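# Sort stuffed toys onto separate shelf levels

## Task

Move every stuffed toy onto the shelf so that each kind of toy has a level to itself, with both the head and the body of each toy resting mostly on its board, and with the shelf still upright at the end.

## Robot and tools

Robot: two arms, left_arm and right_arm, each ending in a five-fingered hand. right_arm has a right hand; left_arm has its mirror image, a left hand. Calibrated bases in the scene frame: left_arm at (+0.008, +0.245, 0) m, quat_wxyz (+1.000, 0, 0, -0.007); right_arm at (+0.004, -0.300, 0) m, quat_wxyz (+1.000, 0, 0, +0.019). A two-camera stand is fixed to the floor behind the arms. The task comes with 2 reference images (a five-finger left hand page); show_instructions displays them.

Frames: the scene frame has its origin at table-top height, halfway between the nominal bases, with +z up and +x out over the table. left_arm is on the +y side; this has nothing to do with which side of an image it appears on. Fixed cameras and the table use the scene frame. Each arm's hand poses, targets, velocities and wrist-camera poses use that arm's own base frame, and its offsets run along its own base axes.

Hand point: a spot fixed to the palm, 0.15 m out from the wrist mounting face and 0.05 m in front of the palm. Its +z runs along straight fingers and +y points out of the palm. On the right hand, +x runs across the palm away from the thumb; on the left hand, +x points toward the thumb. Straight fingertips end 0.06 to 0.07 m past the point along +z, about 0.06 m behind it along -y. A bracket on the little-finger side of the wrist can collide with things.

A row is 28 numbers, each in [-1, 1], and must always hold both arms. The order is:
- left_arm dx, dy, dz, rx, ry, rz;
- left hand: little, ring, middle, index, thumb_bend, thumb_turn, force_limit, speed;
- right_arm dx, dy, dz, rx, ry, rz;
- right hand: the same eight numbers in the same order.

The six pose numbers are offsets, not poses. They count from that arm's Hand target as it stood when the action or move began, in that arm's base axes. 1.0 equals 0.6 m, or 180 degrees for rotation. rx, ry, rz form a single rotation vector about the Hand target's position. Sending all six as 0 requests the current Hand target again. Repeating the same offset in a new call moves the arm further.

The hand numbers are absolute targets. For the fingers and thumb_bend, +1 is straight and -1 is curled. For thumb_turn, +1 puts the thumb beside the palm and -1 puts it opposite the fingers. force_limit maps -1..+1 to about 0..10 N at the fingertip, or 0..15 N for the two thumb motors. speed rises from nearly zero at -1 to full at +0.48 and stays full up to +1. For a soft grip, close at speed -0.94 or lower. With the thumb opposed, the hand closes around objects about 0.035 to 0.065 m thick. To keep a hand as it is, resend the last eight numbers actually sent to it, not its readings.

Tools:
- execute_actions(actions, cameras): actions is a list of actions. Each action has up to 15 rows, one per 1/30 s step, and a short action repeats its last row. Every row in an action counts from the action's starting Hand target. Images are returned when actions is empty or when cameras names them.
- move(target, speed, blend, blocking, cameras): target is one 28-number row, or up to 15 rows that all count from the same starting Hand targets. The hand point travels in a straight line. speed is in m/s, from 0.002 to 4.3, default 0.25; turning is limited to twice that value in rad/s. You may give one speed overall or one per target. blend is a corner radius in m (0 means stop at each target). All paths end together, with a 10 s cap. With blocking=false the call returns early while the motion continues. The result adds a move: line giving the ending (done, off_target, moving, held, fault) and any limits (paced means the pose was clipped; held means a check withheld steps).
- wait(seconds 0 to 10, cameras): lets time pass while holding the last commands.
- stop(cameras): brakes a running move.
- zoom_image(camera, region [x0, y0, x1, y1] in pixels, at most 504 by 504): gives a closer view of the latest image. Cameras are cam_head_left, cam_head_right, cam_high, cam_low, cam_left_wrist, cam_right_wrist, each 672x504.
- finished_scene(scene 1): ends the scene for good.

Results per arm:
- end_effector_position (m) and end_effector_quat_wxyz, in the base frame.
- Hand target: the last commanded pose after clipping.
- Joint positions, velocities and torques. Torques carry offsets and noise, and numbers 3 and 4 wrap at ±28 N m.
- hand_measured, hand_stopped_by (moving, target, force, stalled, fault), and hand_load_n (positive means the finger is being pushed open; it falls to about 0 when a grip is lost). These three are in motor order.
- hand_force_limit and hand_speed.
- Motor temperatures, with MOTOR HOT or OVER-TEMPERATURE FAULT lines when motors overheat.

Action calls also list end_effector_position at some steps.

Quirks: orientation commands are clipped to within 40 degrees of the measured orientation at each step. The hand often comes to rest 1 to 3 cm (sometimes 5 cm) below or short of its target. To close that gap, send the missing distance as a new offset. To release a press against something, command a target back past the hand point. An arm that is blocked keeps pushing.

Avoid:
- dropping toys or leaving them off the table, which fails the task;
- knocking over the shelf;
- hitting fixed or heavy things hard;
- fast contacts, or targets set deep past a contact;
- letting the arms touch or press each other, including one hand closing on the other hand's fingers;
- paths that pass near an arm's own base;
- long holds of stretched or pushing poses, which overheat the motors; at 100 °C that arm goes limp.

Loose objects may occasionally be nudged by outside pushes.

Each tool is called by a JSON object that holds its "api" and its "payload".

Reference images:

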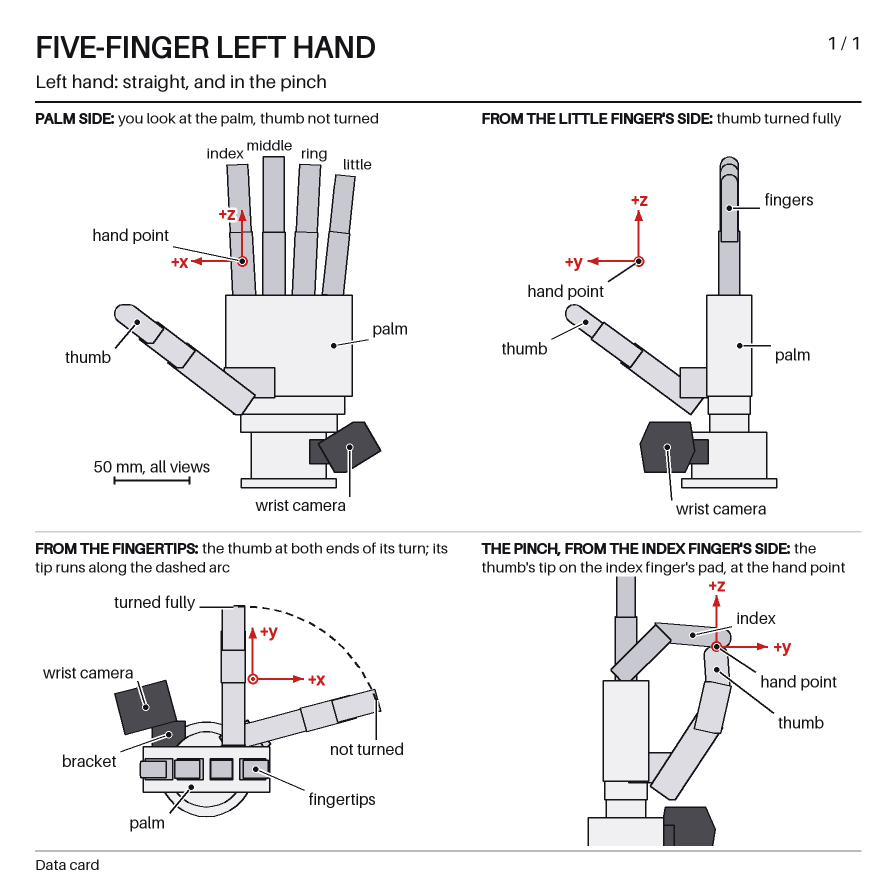

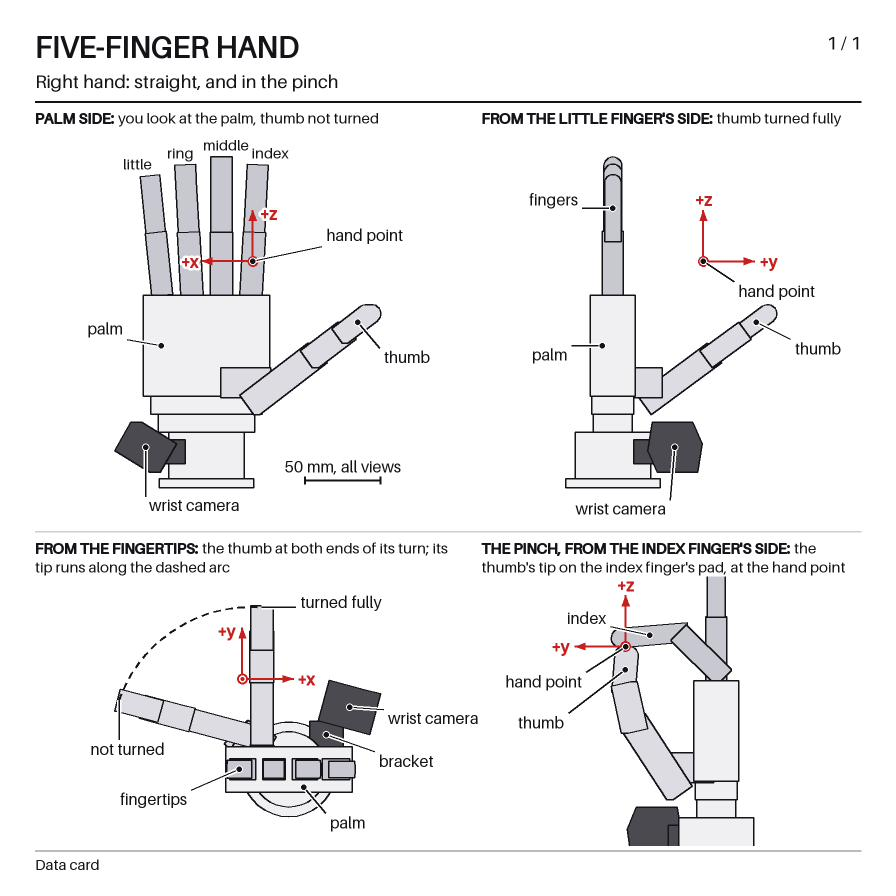

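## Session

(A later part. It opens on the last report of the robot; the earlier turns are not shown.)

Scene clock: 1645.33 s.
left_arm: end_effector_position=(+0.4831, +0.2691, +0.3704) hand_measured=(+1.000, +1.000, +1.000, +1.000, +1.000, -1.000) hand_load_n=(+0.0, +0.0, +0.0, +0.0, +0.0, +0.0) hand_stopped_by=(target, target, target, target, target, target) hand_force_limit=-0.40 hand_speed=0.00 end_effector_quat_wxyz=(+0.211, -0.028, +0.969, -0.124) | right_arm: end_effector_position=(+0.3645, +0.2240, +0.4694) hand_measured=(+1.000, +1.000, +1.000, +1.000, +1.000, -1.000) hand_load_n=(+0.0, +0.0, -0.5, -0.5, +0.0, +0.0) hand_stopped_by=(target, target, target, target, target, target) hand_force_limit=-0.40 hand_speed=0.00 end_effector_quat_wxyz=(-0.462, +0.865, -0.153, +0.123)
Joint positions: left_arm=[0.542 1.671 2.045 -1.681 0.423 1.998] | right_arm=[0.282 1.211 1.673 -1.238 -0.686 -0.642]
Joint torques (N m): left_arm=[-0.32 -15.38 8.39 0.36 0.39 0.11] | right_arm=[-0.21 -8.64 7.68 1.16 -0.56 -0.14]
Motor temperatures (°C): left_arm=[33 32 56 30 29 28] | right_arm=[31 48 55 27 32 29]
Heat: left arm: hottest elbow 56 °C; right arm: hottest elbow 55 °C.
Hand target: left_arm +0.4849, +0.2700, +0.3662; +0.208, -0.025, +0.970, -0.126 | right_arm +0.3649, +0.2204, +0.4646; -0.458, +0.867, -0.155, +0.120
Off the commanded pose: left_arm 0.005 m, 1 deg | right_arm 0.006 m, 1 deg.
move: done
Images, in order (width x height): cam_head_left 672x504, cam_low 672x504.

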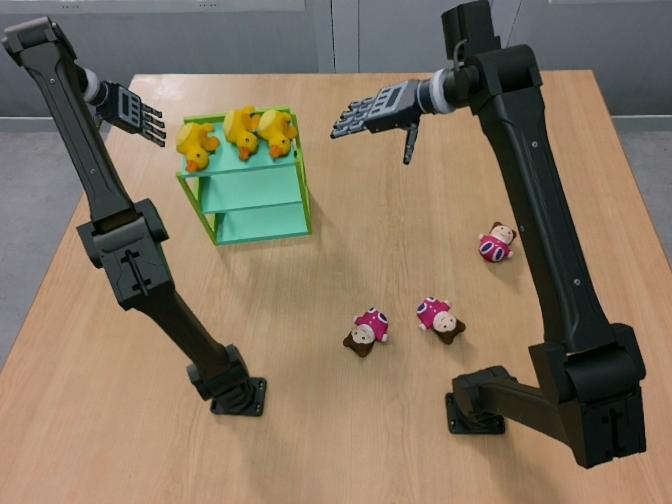

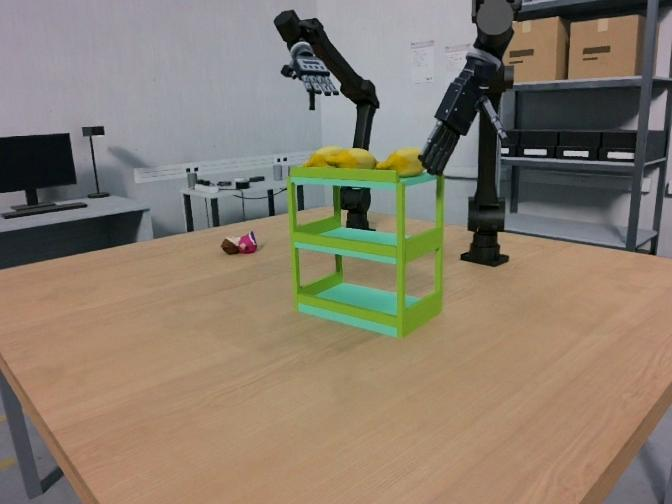

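{"api": "move", "payload": {"target": [[-0.025,0,0.012,0,0,0,1,1,1,1,1,-1,-0.4,0,0,0,0,0,0,0,1,1,1,1,1,-1,-0.4,0],[-0.02,-0.083,0.012,0,0,0,1,1,1,1,1,-1,-0.4,0,0,0,0,0,0,0,1,1,1,1,1,-1,-0.4,0]], "speed": [0.1,0.05], "blend": 0.0, "cameras": ["cam_head_left","cam_high","cam_low"]}}

{"api": "zoom_image", "payload": {"camera": "cam_head_left", "region": [150, 60, 330, 220]}}

{"api": "zoom_image", "payload": {"camera": "cam_high", "region": [260, 0, 420, 150]}}

Scene clock: 1654.57 s.
left_arm: end_effector_position=(+0.4734, +0.2245, +0.3651) hand_measured=(+1.000, +1.000, +1.000, +1.000, +1.000, -1.000) hand_load_n=(+0.0, +0.0, +0.0, +0.0, +0.0, +0.0) hand_stopped_by=(target, target, target, target, target, target) hand_force_limit=-0.40 hand_speed=0.00 end_effector_quat_wxyz=(+0.198, -0.024, +0.971, -0.131) | right_arm: end_effector_position=(+0.3645, +0.2240, +0.4694) hand_measured=(+1.000, +1.000, +1.000, +1.000, +1.000, -1.000) hand_load_n=(+0.0, +0.0, +0.0, +0.0, +0.0, +0.0) hand_stopped_by=(target, target, target, target, target, target) hand_force_limit=-0.40 hand_speed=0.00 end_effector_quat_wxyz=(-0.462, +0.865, -0.153, +0.123)
Joint positions: left_arm=[0.473 1.595 1.94 -1.654 0.408 1.94] | right_arm=[0.282 1.211 1.673 -1.238 -0.686 -0.642]
Joint torques (N m): left_arm=[-0.91 -16.38 8.27 0.91 0.13 -0.14] | right_arm=[-0.56 -8.47 7.82 1.2 -0.57 -0.11]
Motor temperatures (°C): left_arm=[33 32 57 30 29 28] | right_arm=[31 47 55 27 32 29]
Heat: left arm: hottest elbow 57 °C; right arm: hottest elbow 55 °C.
Hand target: left_arm +0.4729, +0.2202, +0.3734; +0.208, -0.025, +0.970, -0.126 | right_arm +0.3649, +0.2204, +0.4646; -0.458, +0.867, -0.155, +0.120
Off the commanded pose: left_arm 0.009 m, 1 deg | right_arm 0.006 m, 1 deg.
move: done
Images, in order (width x height): cam_head_left 672x504, cam_high 672x504, cam_low 672x504.

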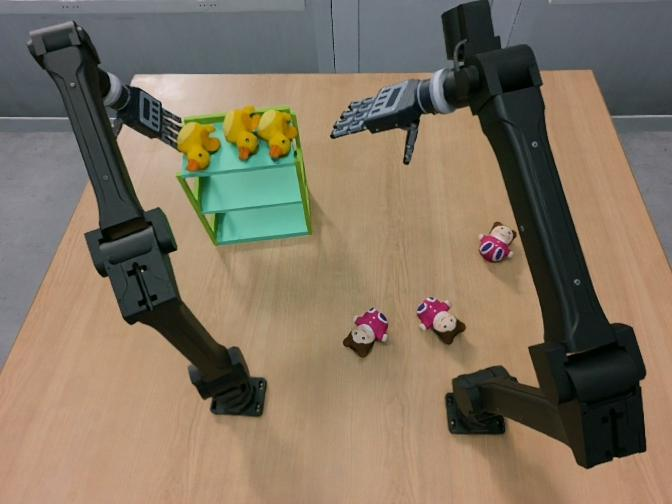

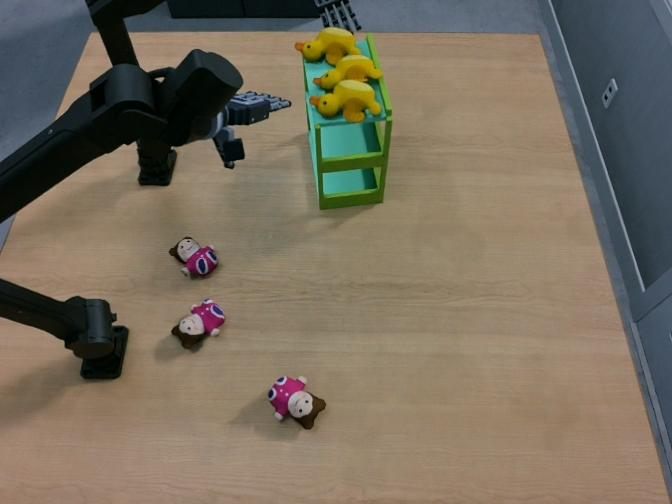

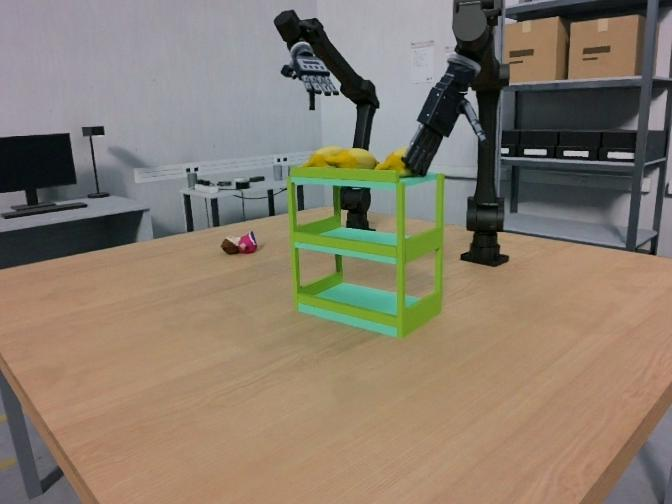

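Scaled by 2.800 from the camera's 672x504 image, which has a finer 960x720 frame.

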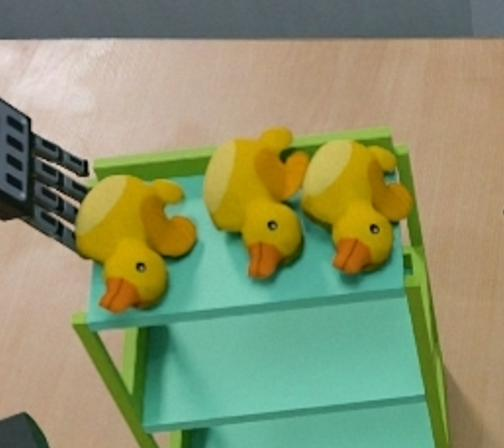

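Scaled by 3.150 from the camera's 672x504 image, which has a finer 960x720 frame.

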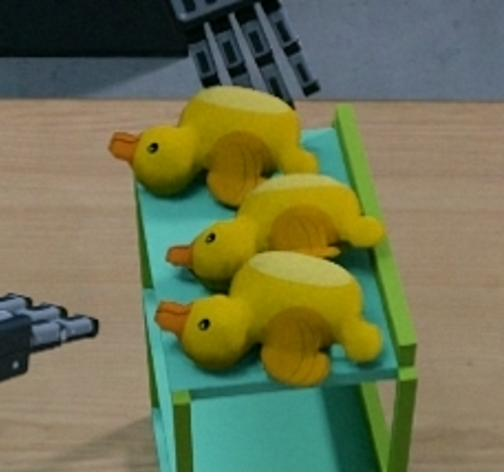

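{"api": "move", "payload": {"target": [0.0,-0.04,0,0,0,0,1,1,1,1,1,-1,-0.4,0,0,0,0,0,0,0,1,1,1,1,1,-1,-0.4,0], "speed": 0.04, "cameras": ["cam_head_left","cam_high","cam_low"]}}

{"api": "zoom_image", "payload": {"camera": "cam_head_left", "region": [150, 60, 330, 220]}}

{"api": "zoom_image", "payload": {"camera": "cam_high", "region": [260, 0, 420, 150]}}

Scene clock: 1660.53 s.
left_arm: end_effector_position=(+0.4735, +0.2012, +0.3654) hand_measured=(+1.000, +1.000, +1.000, +1.000, +1.000, -1.000) hand_load_n=(+0.0, +0.0, +0.0, +0.0, +0.0, +0.0) hand_stopped_by=(target, target, target, target, target, target) hand_force_limit=-0.40 hand_speed=0.00 end_effector_quat_wxyz=(+0.198, -0.025, +0.971, -0.130) | right_arm: end_effector_position=(+0.3645, +0.2240, +0.4694) hand_measured=(+1.000, +1.000, +1.000, +1.000, +1.000, -1.000) hand_load_n=(+0.0, +0.0, +0.0, +0.0, +0.0, +0.0) hand_stopped_by=(target, target, target, target, target, target) hand_force_limit=-0.40 hand_speed=0.00 end_effector_quat_wxyz=(-0.462, +0.865, -0.153, +0.123)
Joint positions: left_arm=[0.428 1.562 1.9 -1.628 0.394 1.892] | right_arm=[0.282 1.211 1.673 -1.238 -0.686 -0.642]
Joint torques (N m): left_arm=[-1.08 -15.85 8.28 0.94 0.13 -0.15] | right_arm=[-0.56 -8.47 7.77 1.2 -0.52 -0.14]
Motor temperatures (°C): left_arm=[33 32 57 30 29 28] | right_arm=[31 46 54 27 32 29]
Heat: left arm: hottest elbow 57 °C; right arm: hottest elbow 54 °C.
Hand target: left_arm +0.4729, +0.1963, +0.3734; +0.208, -0.025, +0.970, -0.126 | right_arm +0.3649, +0.2204, +0.4646; -0.458, +0.867, -0.155, +0.120
Off the commanded pose: left_arm 0.009 m, 1 deg | right_arm 0.006 m, 1 deg.
move: done
Images, in order (width x height): cam_head_left 672x504, cam_high 672x504, cam_low 672x504.

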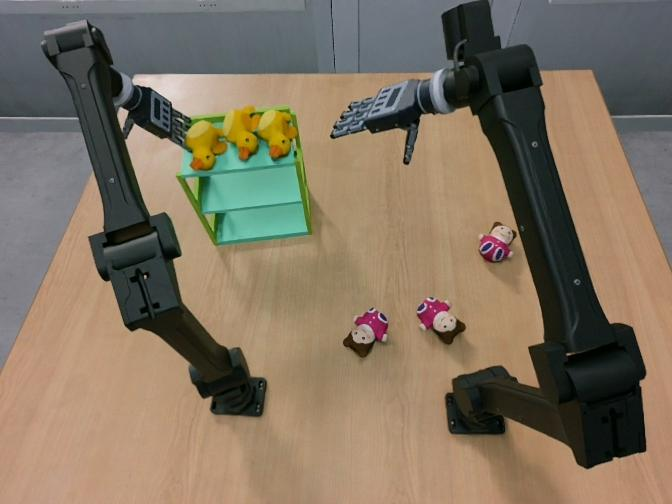

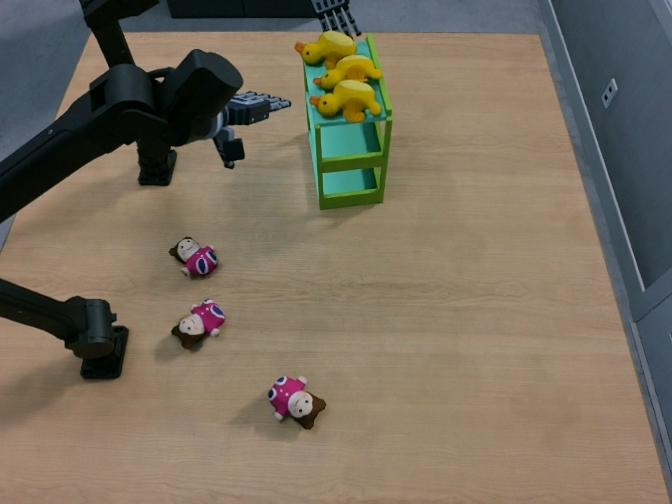

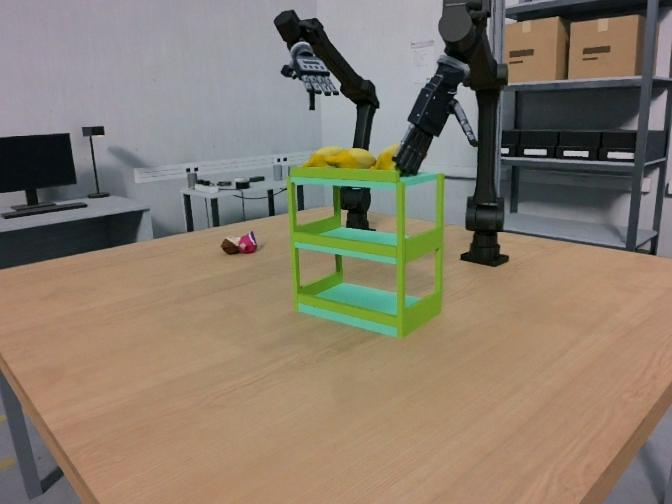

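Scaled by 2.800 from the camera's 672x504 image, which has a finer 960x720 frame.

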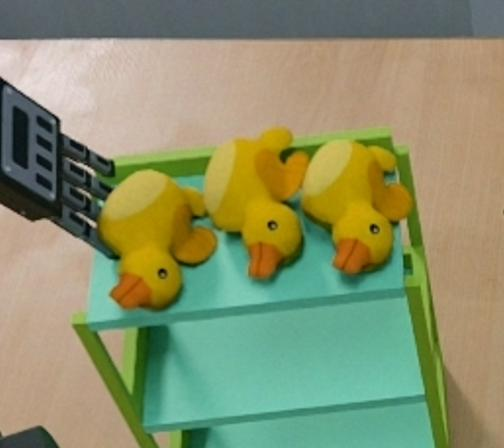

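Scaled by 3.150 from the camera's 672x504 image, which has a finer 960x720 frame.

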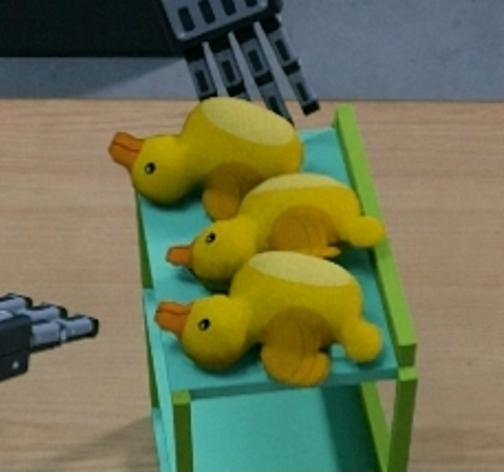

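{"api": "move", "payload": {"target": [[0.0,0.12,0,0,0,0,1,1,1,1,1,-1,-0.4,0,0,0,0,0,0,0,1,1,1,1,1,-1,-0.4,0],[-0.06,0.16,0.12,0,0,0,1,1,1,1,1,-1,-0.4,0,0,0,0,0,0,0,1,1,1,1,1,-1,-0.4,0]], "speed": [0.1,0.25], "blend": 0.02, "cameras": ["cam_head_left","cam_high","cam_low"]}}

{"api": "zoom_image", "payload": {"camera": "cam_head_left", "region": [150, 60, 330, 220]}}

{"api": "zoom_image", "payload": {"camera": "cam_high", "region": [260, 0, 420, 150]}}

{"api": "zoom_image", "payload": {"camera": "cam_low", "region": [270, 70, 470, 220]}}

Scene clock: 1670.83 s.
left_arm: end_effector_position=(+0.4338, +0.2884, +0.4317) hand_measured=(+1.000, +1.000, +1.000, +1.000, +1.000, -1.000) hand_load_n=(+0.0, +0.0, +0.0, +0.0, +0.0, +0.5) hand_stopped_by=(target, target, target, target, target, target) hand_force_limit=-0.40 hand_speed=0.00 end_effector_quat_wxyz=(+0.268, -0.046, +0.959, -0.086) | right_arm: end_effector_position=(+0.3645, +0.2240, +0.4694) hand_measured=(+1.000, +1.000, +1.000, +1.000, +1.000, -1.000) hand_load_n=(+0.0, +0.0, +0.0, +0.0, +0.0, +0.0) hand_stopped_by=(target, target, target, target, target, target) hand_force_limit=-0.40 hand_speed=0.00 end_effector_quat_wxyz=(-0.462, +0.865, -0.153, +0.123)
Joint positions: left_arm=[0.626 1.548 2.039 -1.677 0.431 2.015] | right_arm=[0.282 1.211 1.673 -1.238 -0.686 -0.642]
Joint torques (N m): left_arm=[-0.15 -12.92 11.37 0.27 0.36 0.19] | right_arm=[-0.21 -7.88 7.91 1.11 -0.58 -0.14]
Motor temperatures (°C): left_arm=[33 33 58 30 29 28] | right_arm=[31 45 54 27 32 29]
Heat: left arm: hottest elbow 58 °C; right arm: hottest elbow 54 °C.
Hand target: left_arm +0.4369, +0.2922, +0.4455; +0.208, -0.025, +0.970, -0.126 | right_arm +0.3649, +0.2204, +0.4646; -0.458, +0.867, -0.155, +0.120
Off the commanded pose: left_arm 0.015 m, 9 deg | right_arm 0.006 m, 1 deg.
joint sent to its limit (left arm) — joint 4 (wrist pitch), lower limit. The joint targets are off in orientation, not in position.
move: off_target (left_arm)
Images, in order (width x height): cam_head_left 672x504, cam_high 672x504, cam_low 672x504.

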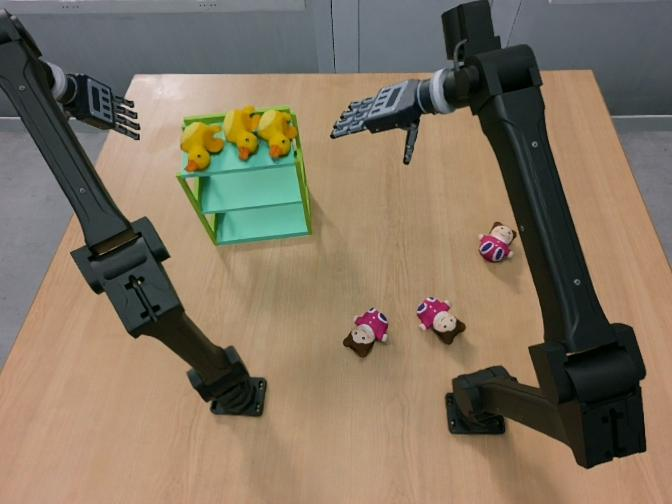

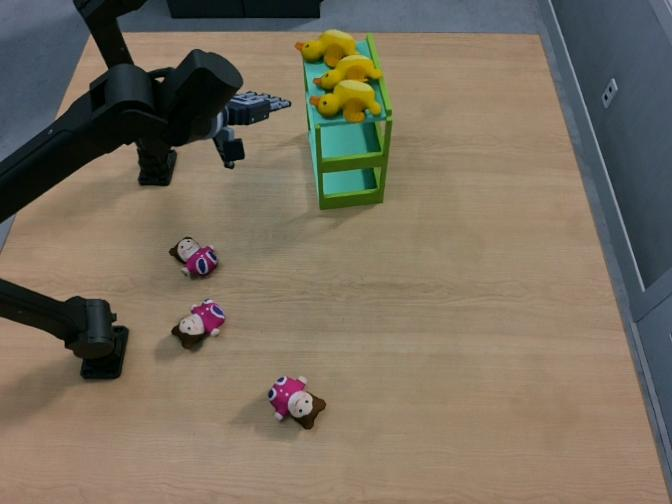

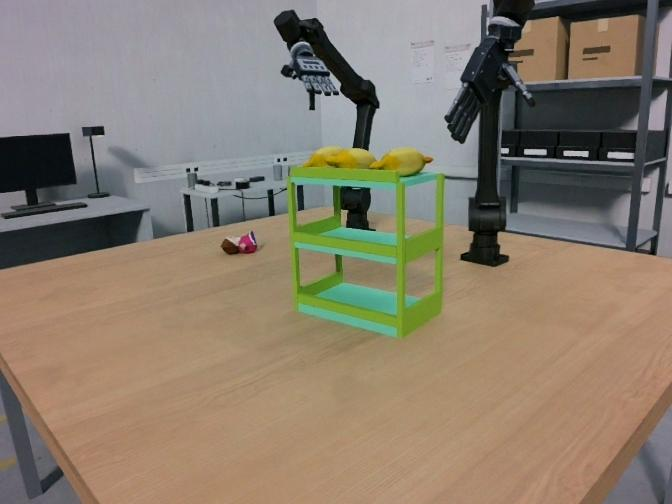

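Scaled by 2.800 from the camera's 672x504 image, which has a finer 960x720 frame.

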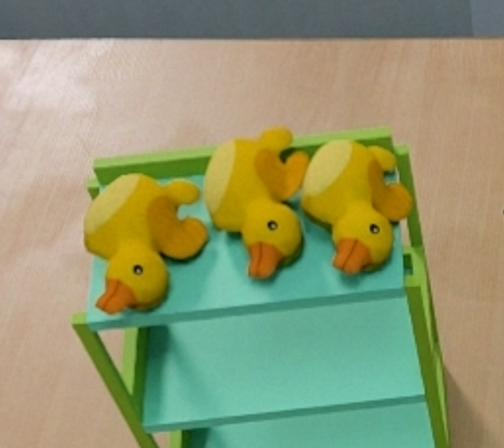

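Scaled by 3.150 from the camera's 672x504 image, which has a finer 960x720 frame.

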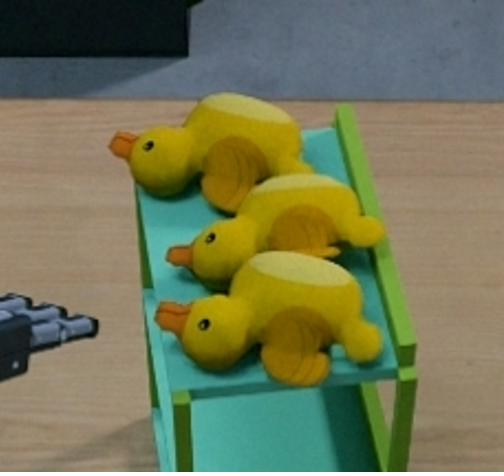

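Scaled by 2.520 from the camera's 672x504 image, which has a finer 960x720 frame.

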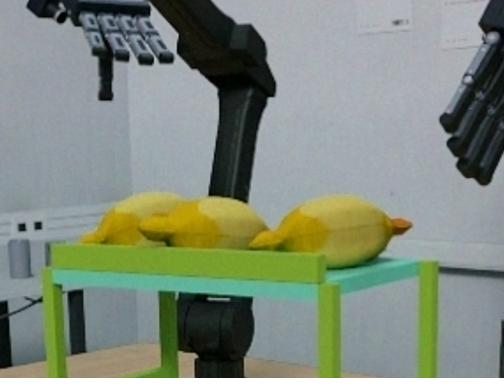

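{"api": "zoom_image", "payload": {"camera": "cam_head_left", "region": [330, 290, 480, 370]}}

{"api": "zoom_image", "payload": {"camera": "cam_high", "region": [150, 220, 340, 440]}}

{"api": "zoom_image", "payload": {"camera": "cam_head_left", "region": [460, 205, 540, 275]}}

Scaled by 3.360 from the camera's 672x504 image, which has a finer 960x720 frame.

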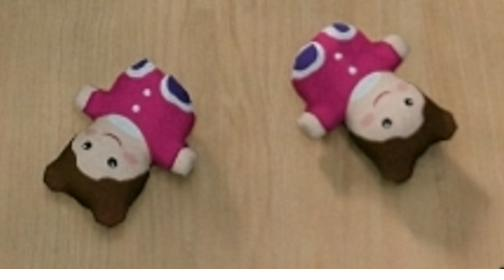

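Scaled by 2.291 from the camera's 672x504 image, which has a finer 960x720 frame.

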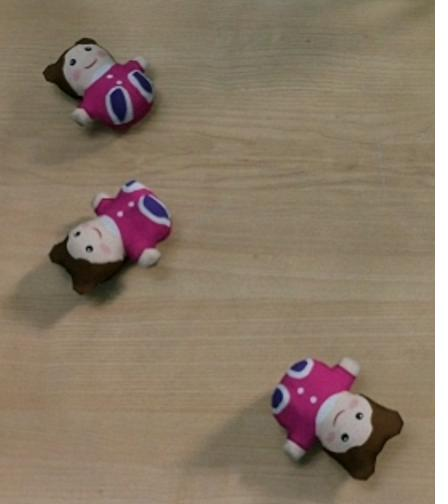

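Scaled by 6.300 from the camera's 672x504 image, which has a finer 960x720 frame.

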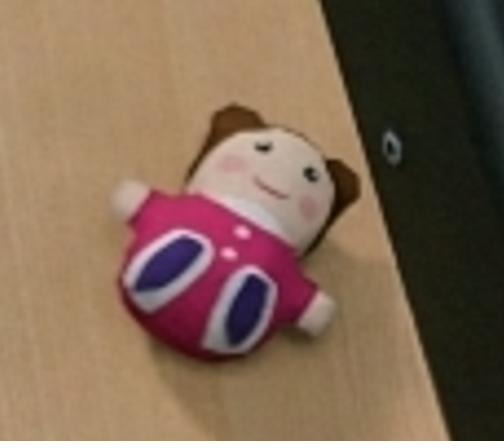

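{"api": "move", "payload": {"target": [[-0.178,-0.404,-0.1425,-0.11,0.084,-0.112,0.6,0.6,0.6,0.6,0.5,-1,-0.4,0.3,-0.007,-0.2775,-0.18,0,0,-0.025,0.6,0.6,0.6,0.6,0.5,-1,-0.4,0.3],[-0.3115,-0.687,-0.276,-0.219,0.168,-0.2235,0.6,0.6,0.6,0.6,0.5,-1,-0.4,0.3,-0.007,-0.555,-0.358,0,0,-0.05,0.6,0.6,0.6,0.6,0.5,-1,-0.4,0.3]], "speed": 0.25, "blend": 0.03, "cameras": ["cam_left_wrist","cam_head_left","cam_right_wrist"]}}

Scene clock: 1936.57 s.
left_arm: end_effector_position=(+0.2518, -0.1193, +0.2802) hand_measured=(+0.600, +0.600, +0.600, +0.600, +0.500, -1.000) hand_load_n=(+0.0, -0.5, +0.0, +0.0, +0.0, +0.0) hand_stopped_by=(target, target, target, target, target, target) hand_force_limit=-0.40 hand_speed=0.30 end_effector_quat_wxyz=(+0.038, +0.140, +0.896, -0.420) | right_arm: end_effector_position=(+0.3613, -0.1104, +0.2500) hand_measured=(+0.600, +0.600, +0.600, +0.600, +0.500, -1.000) hand_load_n=(+0.0, +0.0, +0.0, +0.0, +0.0, +0.0) hand_stopped_by=(target, target, target, target, target, target) hand_force_limit=-0.40 hand_speed=0.30 end_effector_quat_wxyz=(-0.446, +0.853, -0.223, +0.156)
Joint positions: left_arm=[-0.051 1.057 1.152 -1.679 0.87 1.835] | right_arm=[-0.635 1.367 1.284 -1.552 -0.982 -1.728]
Joint torques (N m): left_arm=[-0.62 -4.42 8.42 -0.35 0.72 -0.13] | right_arm=[-0.15 -10.29 7.98 0.06 -0.94 -0.17]
Motor temperatures (°C): left_arm=[32 34 66 30 30 28] | right_arm=[31 37 51 27 32 29]
Heat: left arm: hottest elbow 66 °C; right arm: hottest elbow 51 °C.
Hand target: left_arm +0.2499, -0.1199, +0.2798; -0.116, +0.202, +0.842, -0.487 | right_arm +0.3607, -0.1126, +0.2498; -0.447, +0.852, -0.222, +0.155
Off the commanded pose: left_arm 0.002 m, 22 deg | right_arm 0.002 m, 0 deg.
joint sent to its limit (left arm) — joint 4 (wrist pitch), lower limit. The joint targets are off in orientation, not in position.
move: off_target (left_arm)
Images, in order (width x height): cam_head_left 672x504, cam_left_wrist 672x504, cam_right_wrist 672x504.

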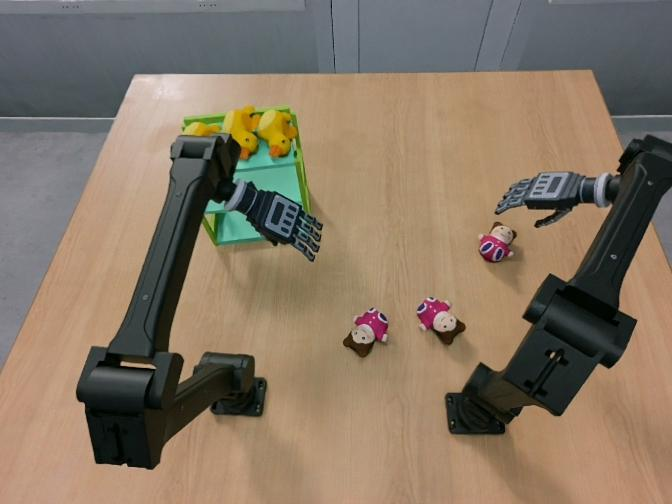

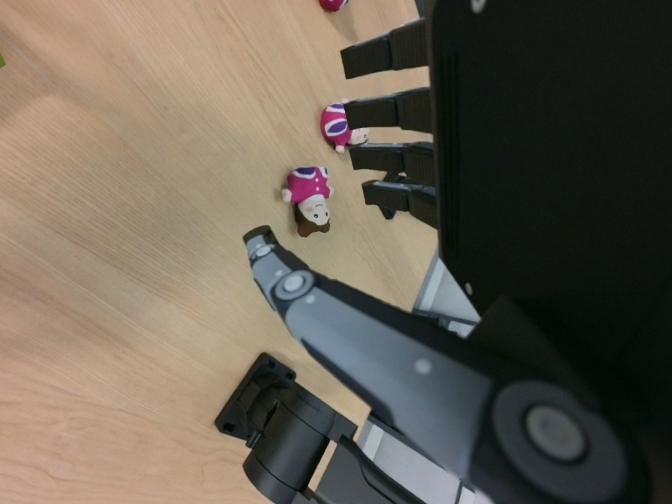

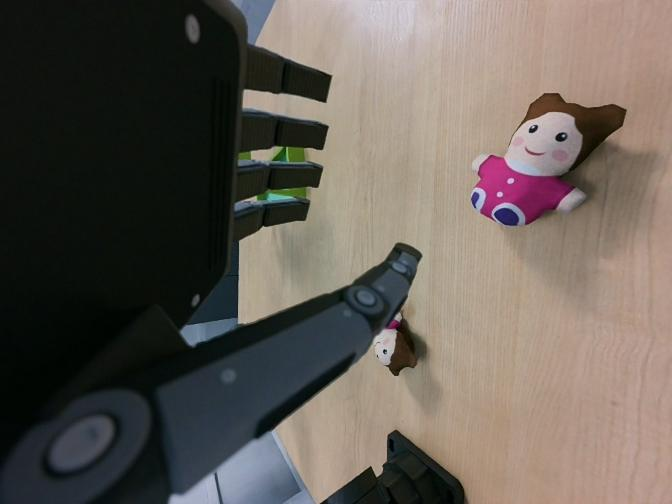

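{"api": "move", "payload": {"target": [-0.09,-0.2885,-0.25,0,0,0,0.6,0.6,0.6,0.6,0.5,-1,-0.4,0.3,0,0,-0.2,0,0,0,0.6,0.6,0.6,0.6,0.5,-1,-0.4,0.3], "speed": 0.2, "cameras": ["cam_left_wrist","cam_head_left","cam_right_wrist"]}}

Scene clock: 1944.97 s.
left_arm: end_effector_position=(+0.1959, -0.2910, +0.1273) hand_measured=(+0.600, +0.600, +0.600, +0.600, +0.500, -1.000) hand_load_n=(+0.0, +0.0, +0.0, +0.0, +0.0, +0.0) hand_stopped_by=(target, target, target, target, target, target) hand_force_limit=-0.40 hand_speed=0.30 end_effector_quat_wxyz=(-0.119, +0.203, +0.842, -0.485) | right_arm: end_effector_position=(+0.3590, -0.1087, +0.1350) hand_measured=(+0.600, +0.600, +0.600, +0.600, +0.500, -1.000) hand_load_n=(+0.0, +0.0, +0.0, +0.0, +0.0, +0.0) hand_stopped_by=(target, target, target, target, target, target) hand_force_limit=-0.40 hand_speed=0.30 end_effector_quat_wxyz=(-0.448, +0.852, -0.225, +0.151)
Joint positions: left_arm=[-0.566 1.294 0.851 -0.976 1.038 1.39] | right_arm=[-0.635 1.44 1.045 -1.252 -0.982 -1.73]
Joint torques (N m): left_arm=[-0.62 -8.76 7.75 0.62 0.75 -0.13] | right_arm=[0.03 -10.4 7.15 0.88 -0.95 -0.11]
Motor temperatures (°C): left_arm=[32 34 65 30 30 28] | right_arm=[31 38 51 27 32 29]
Heat: left arm: hottest elbow 65 °C; right arm: hottest elbow 51 °C.
Hand target: left_arm +0.1959, -0.2931, +0.1297; -0.116, +0.202, +0.842, -0.487 | right_arm +0.3607, -0.1126, +0.1298; -0.447, +0.853, -0.223, +0.155
Off the commanded pose: left_arm 0.003 m, 0 deg | right_arm 0.007 m, 1 deg.
move: done
Images, in order (width x height): cam_head_left 672x504, cam_left_wrist 672x504, cam_right_wrist 672x504.

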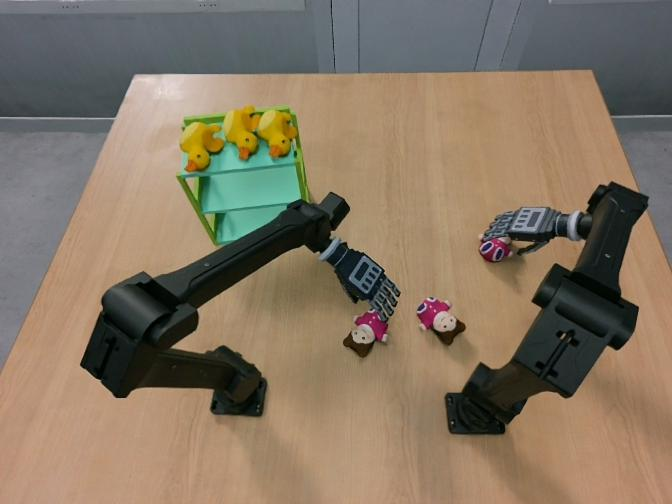

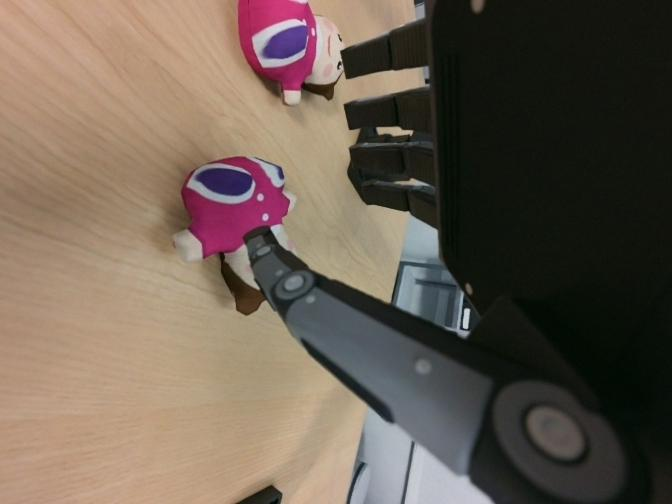

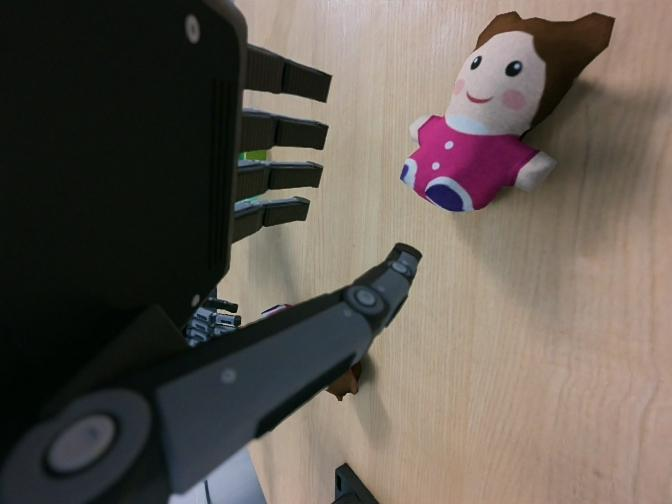

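{"api": "move", "payload": {"target": [-0.002,-0.051,-0.0995,0,0,0,0.6,0.6,0.6,0.6,0.5,-1,-0.4,0.3,0.056,-0.0125,-0.0997,0,0,0,0.6,0.6,0.6,0.6,0.5,-1,-0.4,0.3], "speed": 0.12, "cameras": ["cam_left_wrist","cam_right_wrist"]}}

Scene clock: 1965.43 s.
left_arm: end_effector_position=(+0.1969, -0.3213, +0.0711) hand_measured=(+0.600, +0.600, +0.600, +0.600, +0.500, -1.000) hand_load_n=(+0.0, +0.0, +0.0, +0.0, +0.0, +0.0) hand_stopped_by=(target, target, target, target, target, target) hand_force_limit=-0.40 hand_speed=0.30 end_effector_quat_wxyz=(-0.115, +0.203, +0.841, -0.488) | right_arm: end_effector_position=(+0.3922, -0.1256, +0.0741) hand_measured=(+0.600, +0.600, +0.600, +0.600, +0.500, -1.000) hand_load_n=(+0.0, +0.0, +0.0, +0.0, +0.0, +0.0) hand_stopped_by=(target, target, target, target, target, target) hand_force_limit=-0.40 hand_speed=0.30 end_effector_quat_wxyz=(-0.444, +0.853, -0.222, +0.161)
Joint positions: left_arm=[-0.635 1.404 0.777 -0.661 1.026 1.249] | right_arm=[-0.621 1.588 1.037 -1.048 -0.983 -1.697]
Joint torques (N m): left_arm=[-1.03 -9.35 6.97 0.88 0.53 -0.17] | right_arm=[1.08 -12.16 6.5 1.02 -1.02 0.15]
Motor temperatures (°C): left_arm=[32 33 64 30 30 28] | right_arm=[31 37 50 27 33 29]
Heat: left arm: hottest elbow 64 °C; right arm: hottest elbow 50 °C.
Hand target: left_arm +0.1948, -0.3237, +0.0702; -0.116, +0.202, +0.842, -0.487 | right_arm +0.3943, -0.1202, +0.0701; -0.447, +0.852, -0.223, +0.155
Off the commanded pose: left_arm 0.003 m, 0 deg | right_arm 0.007 m, 1 deg.
move: done
Images, in order (width x height): cam_left_wrist 672x504, cam_right_wrist 672x504.

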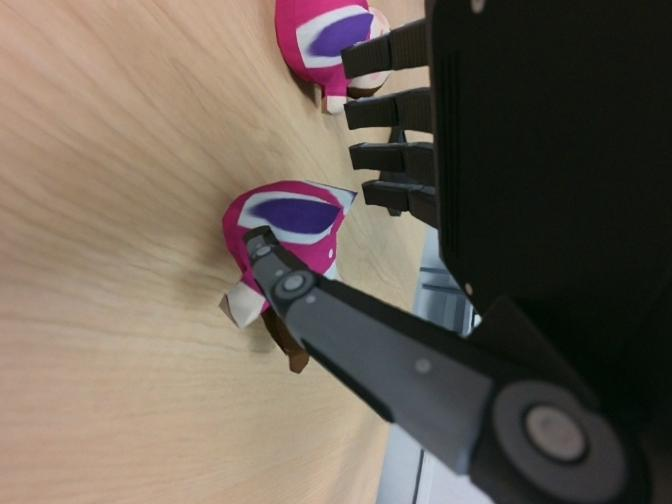

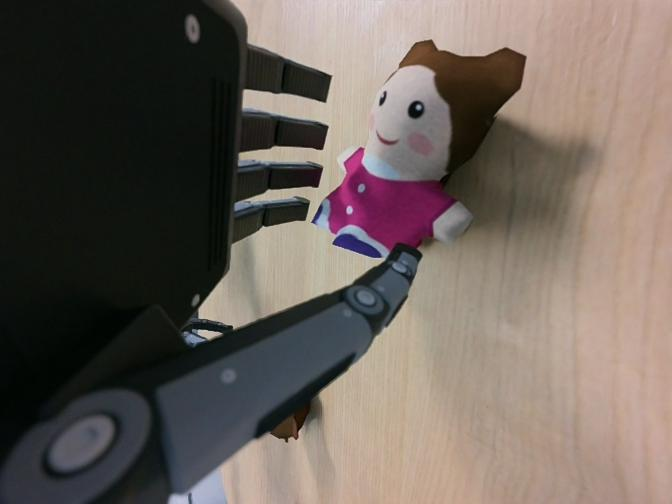

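{"api": "move", "payload": {"target": [-0.0075,-0.015,-0.05,0,0,0,0.6,0.6,0.6,0.6,0.5,-1,-0.4,0.3,0.009,0.014,-0.05,0,0,0,0.6,0.6,0.6,0.6,0.5,-1,-0.4,0.3], "speed": 0.1, "cameras": ["cam_left_wrist","cam_right_wrist"]}}

Scene clock: 2006.97 s.
left_arm: end_effector_position=(+0.1937, -0.3303, +0.0429) hand_measured=(+0.600, +0.600, +0.600, +0.600, +0.500, -1.000) hand_load_n=(+0.0, +0.0, +0.0, +0.0, +0.0, +0.0) hand_stopped_by=(target, target, target, target, target, target) hand_force_limit=-0.40 hand_speed=0.30 end_effector_quat_wxyz=(-0.112, +0.203, +0.841, -0.489) | right_arm: end_effector_position=(+0.3983, -0.1175, +0.0458) hand_measured=(+0.600, +0.600, +0.600, +0.600, +0.500, -1.000) hand_load_n=(+0.0, +0.0, +0.0, +0.0, +0.0, +0.0) hand_stopped_by=(target, target, target, target, target, target) hand_force_limit=-0.40 hand_speed=0.30 end_effector_quat_wxyz=(-0.444, +0.853, -0.221, +0.162)
Joint positions: left_arm=[-0.66 1.459 0.737 -0.518 1.017 1.199] | right_arm=[-0.597 1.625 0.994 -0.928 -0.984 -1.654]
Joint torques (N m): left_arm=[-1.14 -9.17 6.46 0.94 0.53 -0.14] | right_arm=[1.08 -12.22 6.22 1.24 -1.01 0.17]
Motor temperatures (°C): left_arm=[32 32 60 30 30 28] | right_arm=[31 38 49 27 33 29]
Heat: left arm: hottest elbow 60 °C; right arm: hottest elbow 49 °C.
Hand target: left_arm +0.1903, -0.3327, +0.0402; -0.116, +0.202, +0.842, -0.487 | right_arm +0.3997, -0.1118, +0.0400; -0.447, +0.852, -0.223, +0.155
Off the commanded pose: left_arm 0.005 m, 1 deg | right_arm 0.008 m, 1 deg.
move: done
Images, in order (width x height): cam_left_wrist 672x504, cam_right_wrist 672x504.

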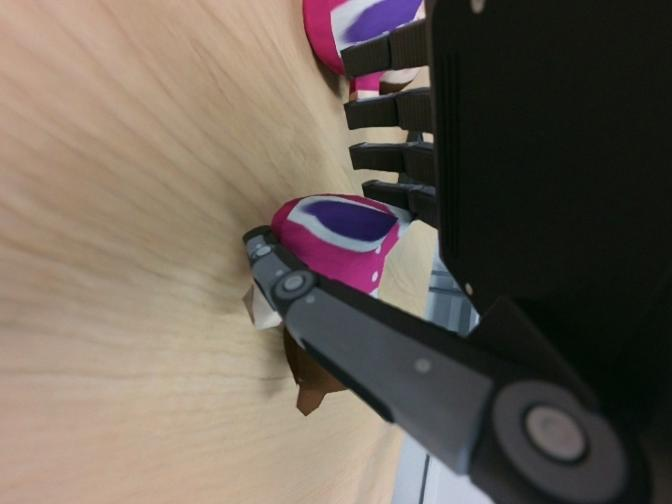

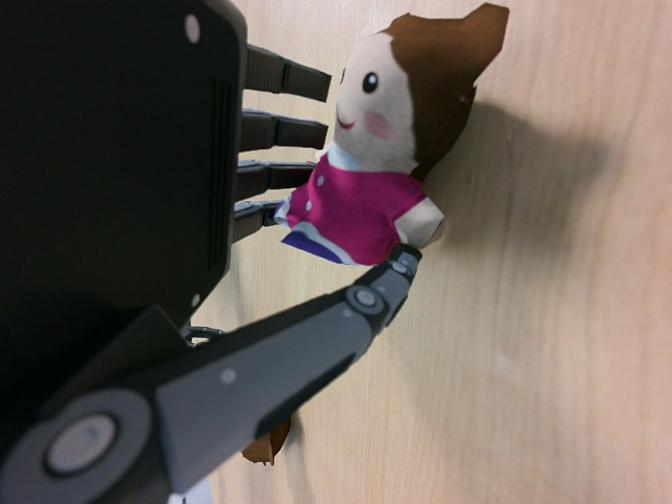

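{"api": "move", "payload": {"target": [[0,0,0,0,0,0,0.6,0.6,0.6,0.6,1,-1,-0.4,0.3,0,0,0,0,0,0,0.6,0.6,0.6,0.6,1,-1,-0.4,0.3],[-0.0285,-0.019,-0.02,0,0,0,0.6,0.6,0.6,0.6,1,-1,-0.4,0.3,0.017,0.025,-0.022,0,0,0,0.6,0.6,0.6,0.6,1,-1,-0.4,0.3]], "speed": 0.08, "cameras": ["cam_left_wrist","cam_right_wrist"]}}

Scene clock: 2031.10 s.
left_arm: end_effector_position=(+0.1830, -0.3434, +0.0354) hand_measured=(+0.600, +0.600, +0.600, +0.600, +1.000, -1.000) hand_load_n=(+0.0, +0.0, +0.0, +0.0, +0.5, -0.5) hand_stopped_by=(target, target, target, target, target, target) hand_force_limit=-0.40 hand_speed=0.30 end_effector_quat_wxyz=(-0.106, +0.202, +0.841, -0.491) | right_arm: end_effector_position=(+0.4101, -0.1024, +0.0352) hand_measured=(+0.600, +0.600, +0.600, +0.600, +1.000, -1.000) hand_load_n=(+0.0, +0.0, +0.0, +0.0, +0.0, +0.0) hand_stopped_by=(target, target, target, target, target, target) hand_force_limit=-0.40 hand_speed=0.30 end_effector_quat_wxyz=(-0.444, +0.853, -0.219, +0.165)
Joint positions: left_arm=[-0.708 1.459 0.701 -0.388 0.997 1.101] | right_arm=[-0.552 1.634 0.97 -0.825 -0.984 -1.577]
Joint torques (N m): left_arm=[-1.73 -8.59 5.64 1.03 0.47 -0.09] | right_arm=[1.44 -11.87 6.02 1.18 -0.9 0.15]
Motor temperatures (°C): left_arm=[32 32 58 30 30 28] | right_arm=[31 39 48 27 33 29]
Heat: left arm: hottest elbow 58 °C; right arm: hottest elbow 48 °C.
Hand target: left_arm +0.1731, -0.3441, +0.0282; -0.116, +0.202, +0.842, -0.487 | right_arm +0.4098, -0.0967, +0.0268; -0.447, +0.853, -0.222, +0.155
Off the commanded pose: left_arm 0.012 m, 1 deg | right_arm 0.010 m, 1 deg.
move: off_target (left_arm)
Images, in order (width x height): cam_left_wrist 672x504, cam_right_wrist 672x504.

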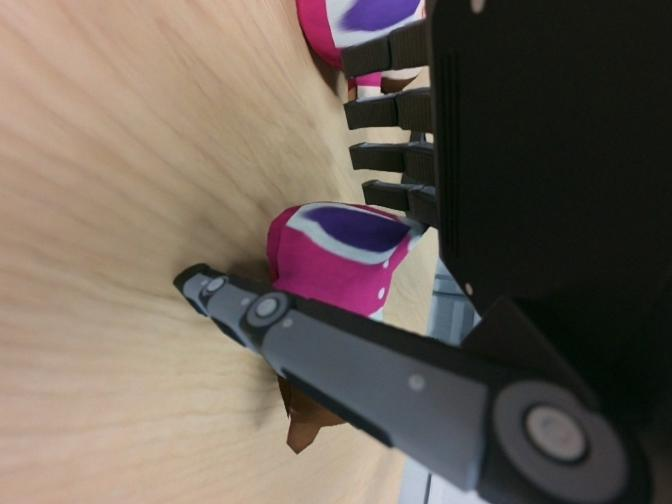

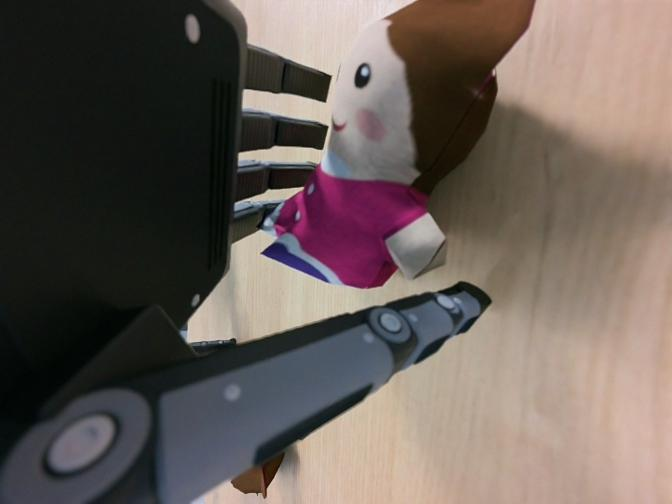

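{"api": "move", "payload": {"target": [-0.04,-0.022,-0.006,0,0,0,0.8,0.8,0.8,0.8,1,-1,-0.4,0.3,0.0103,0.033,-0.006,0,0,0,0.8,0.8,0.8,0.8,1,-1,-0.4,0.3], "speed": 0.08, "cameras": ["cam_left_wrist","cam_right_wrist"]}}

Scene clock: 2038.30 s.
left_arm: end_effector_position=(+0.1660, -0.3615, +0.0353) hand_measured=(+0.800, +0.800, +0.800, +0.800, +1.000, -1.000) hand_load_n=(+0.0, +0.0, +0.0, +0.0, +0.5, -2.5) hand_stopped_by=(target, target, target, target, target, target) hand_force_limit=-0.40 hand_speed=0.30 end_effector_quat_wxyz=(-0.095, +0.210, +0.837, -0.496) | right_arm: end_effector_position=(+0.4152, -0.0821, +0.0265) hand_measured=(+0.800, +0.800, +0.800, +0.800, +1.000, -1.000) hand_load_n=(+0.0, +0.0, +0.0, +0.0, +0.0, +0.0) hand_stopped_by=(target, target, target, target, target, target) hand_force_limit=-0.40 hand_speed=0.30 end_effector_quat_wxyz=(-0.446, +0.852, -0.223, +0.159)
Joint positions: left_arm=[-0.78 1.44 0.666 -0.257 0.961 0.995] | right_arm=[-0.505 1.634 0.937 -0.735 -0.98 -1.489]
Joint torques (N m): left_arm=[-1.85 -8.35 4.89 0.95 0.52 -0.27] | right_arm=[0.97 -12.69 6.04 1.16 -0.84 0.15]
Motor temperatures (°C): left_arm=[32 32 57 30 30 28] | right_arm=[31 39 48 27 33 29]
Heat: left arm: hottest elbow 57 °C; right arm: hottest elbow 48 °C.
Hand target: left_arm +0.1491, -0.3573, +0.0245; -0.116, +0.202, +0.842, -0.487 | right_arm +0.4160, -0.0769, +0.0232; -0.447, +0.852, -0.223, +0.155
Off the commanded pose: left_arm 0.020 m, 3 deg | right_arm 0.006 m, 0 deg.
move: off_target (left_arm)
Images, in order (width x height): cam_left_wrist 672x504, cam_right_wrist 672x504.

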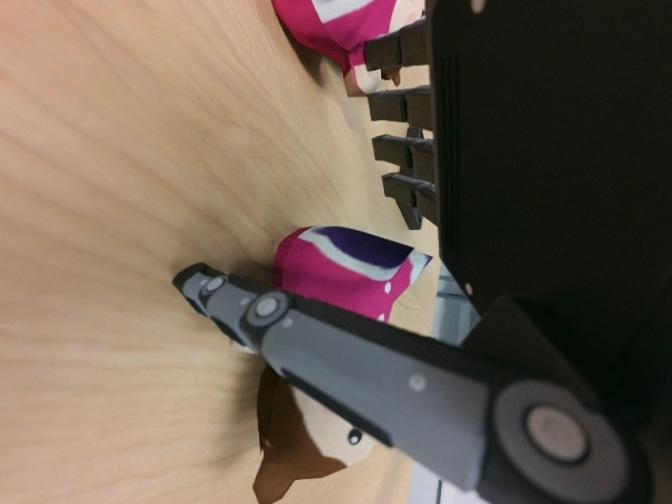

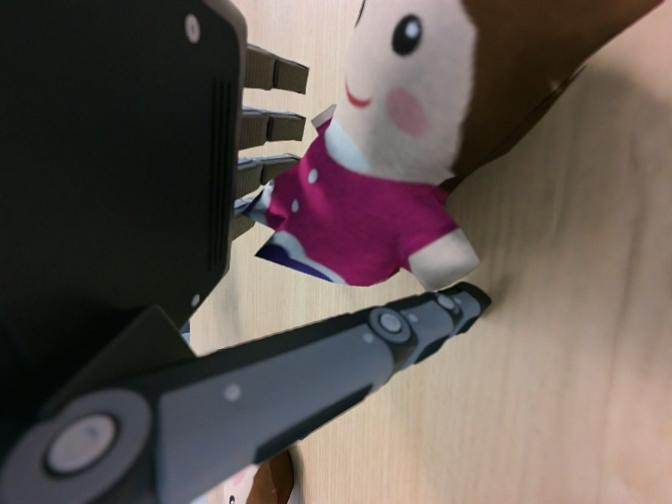

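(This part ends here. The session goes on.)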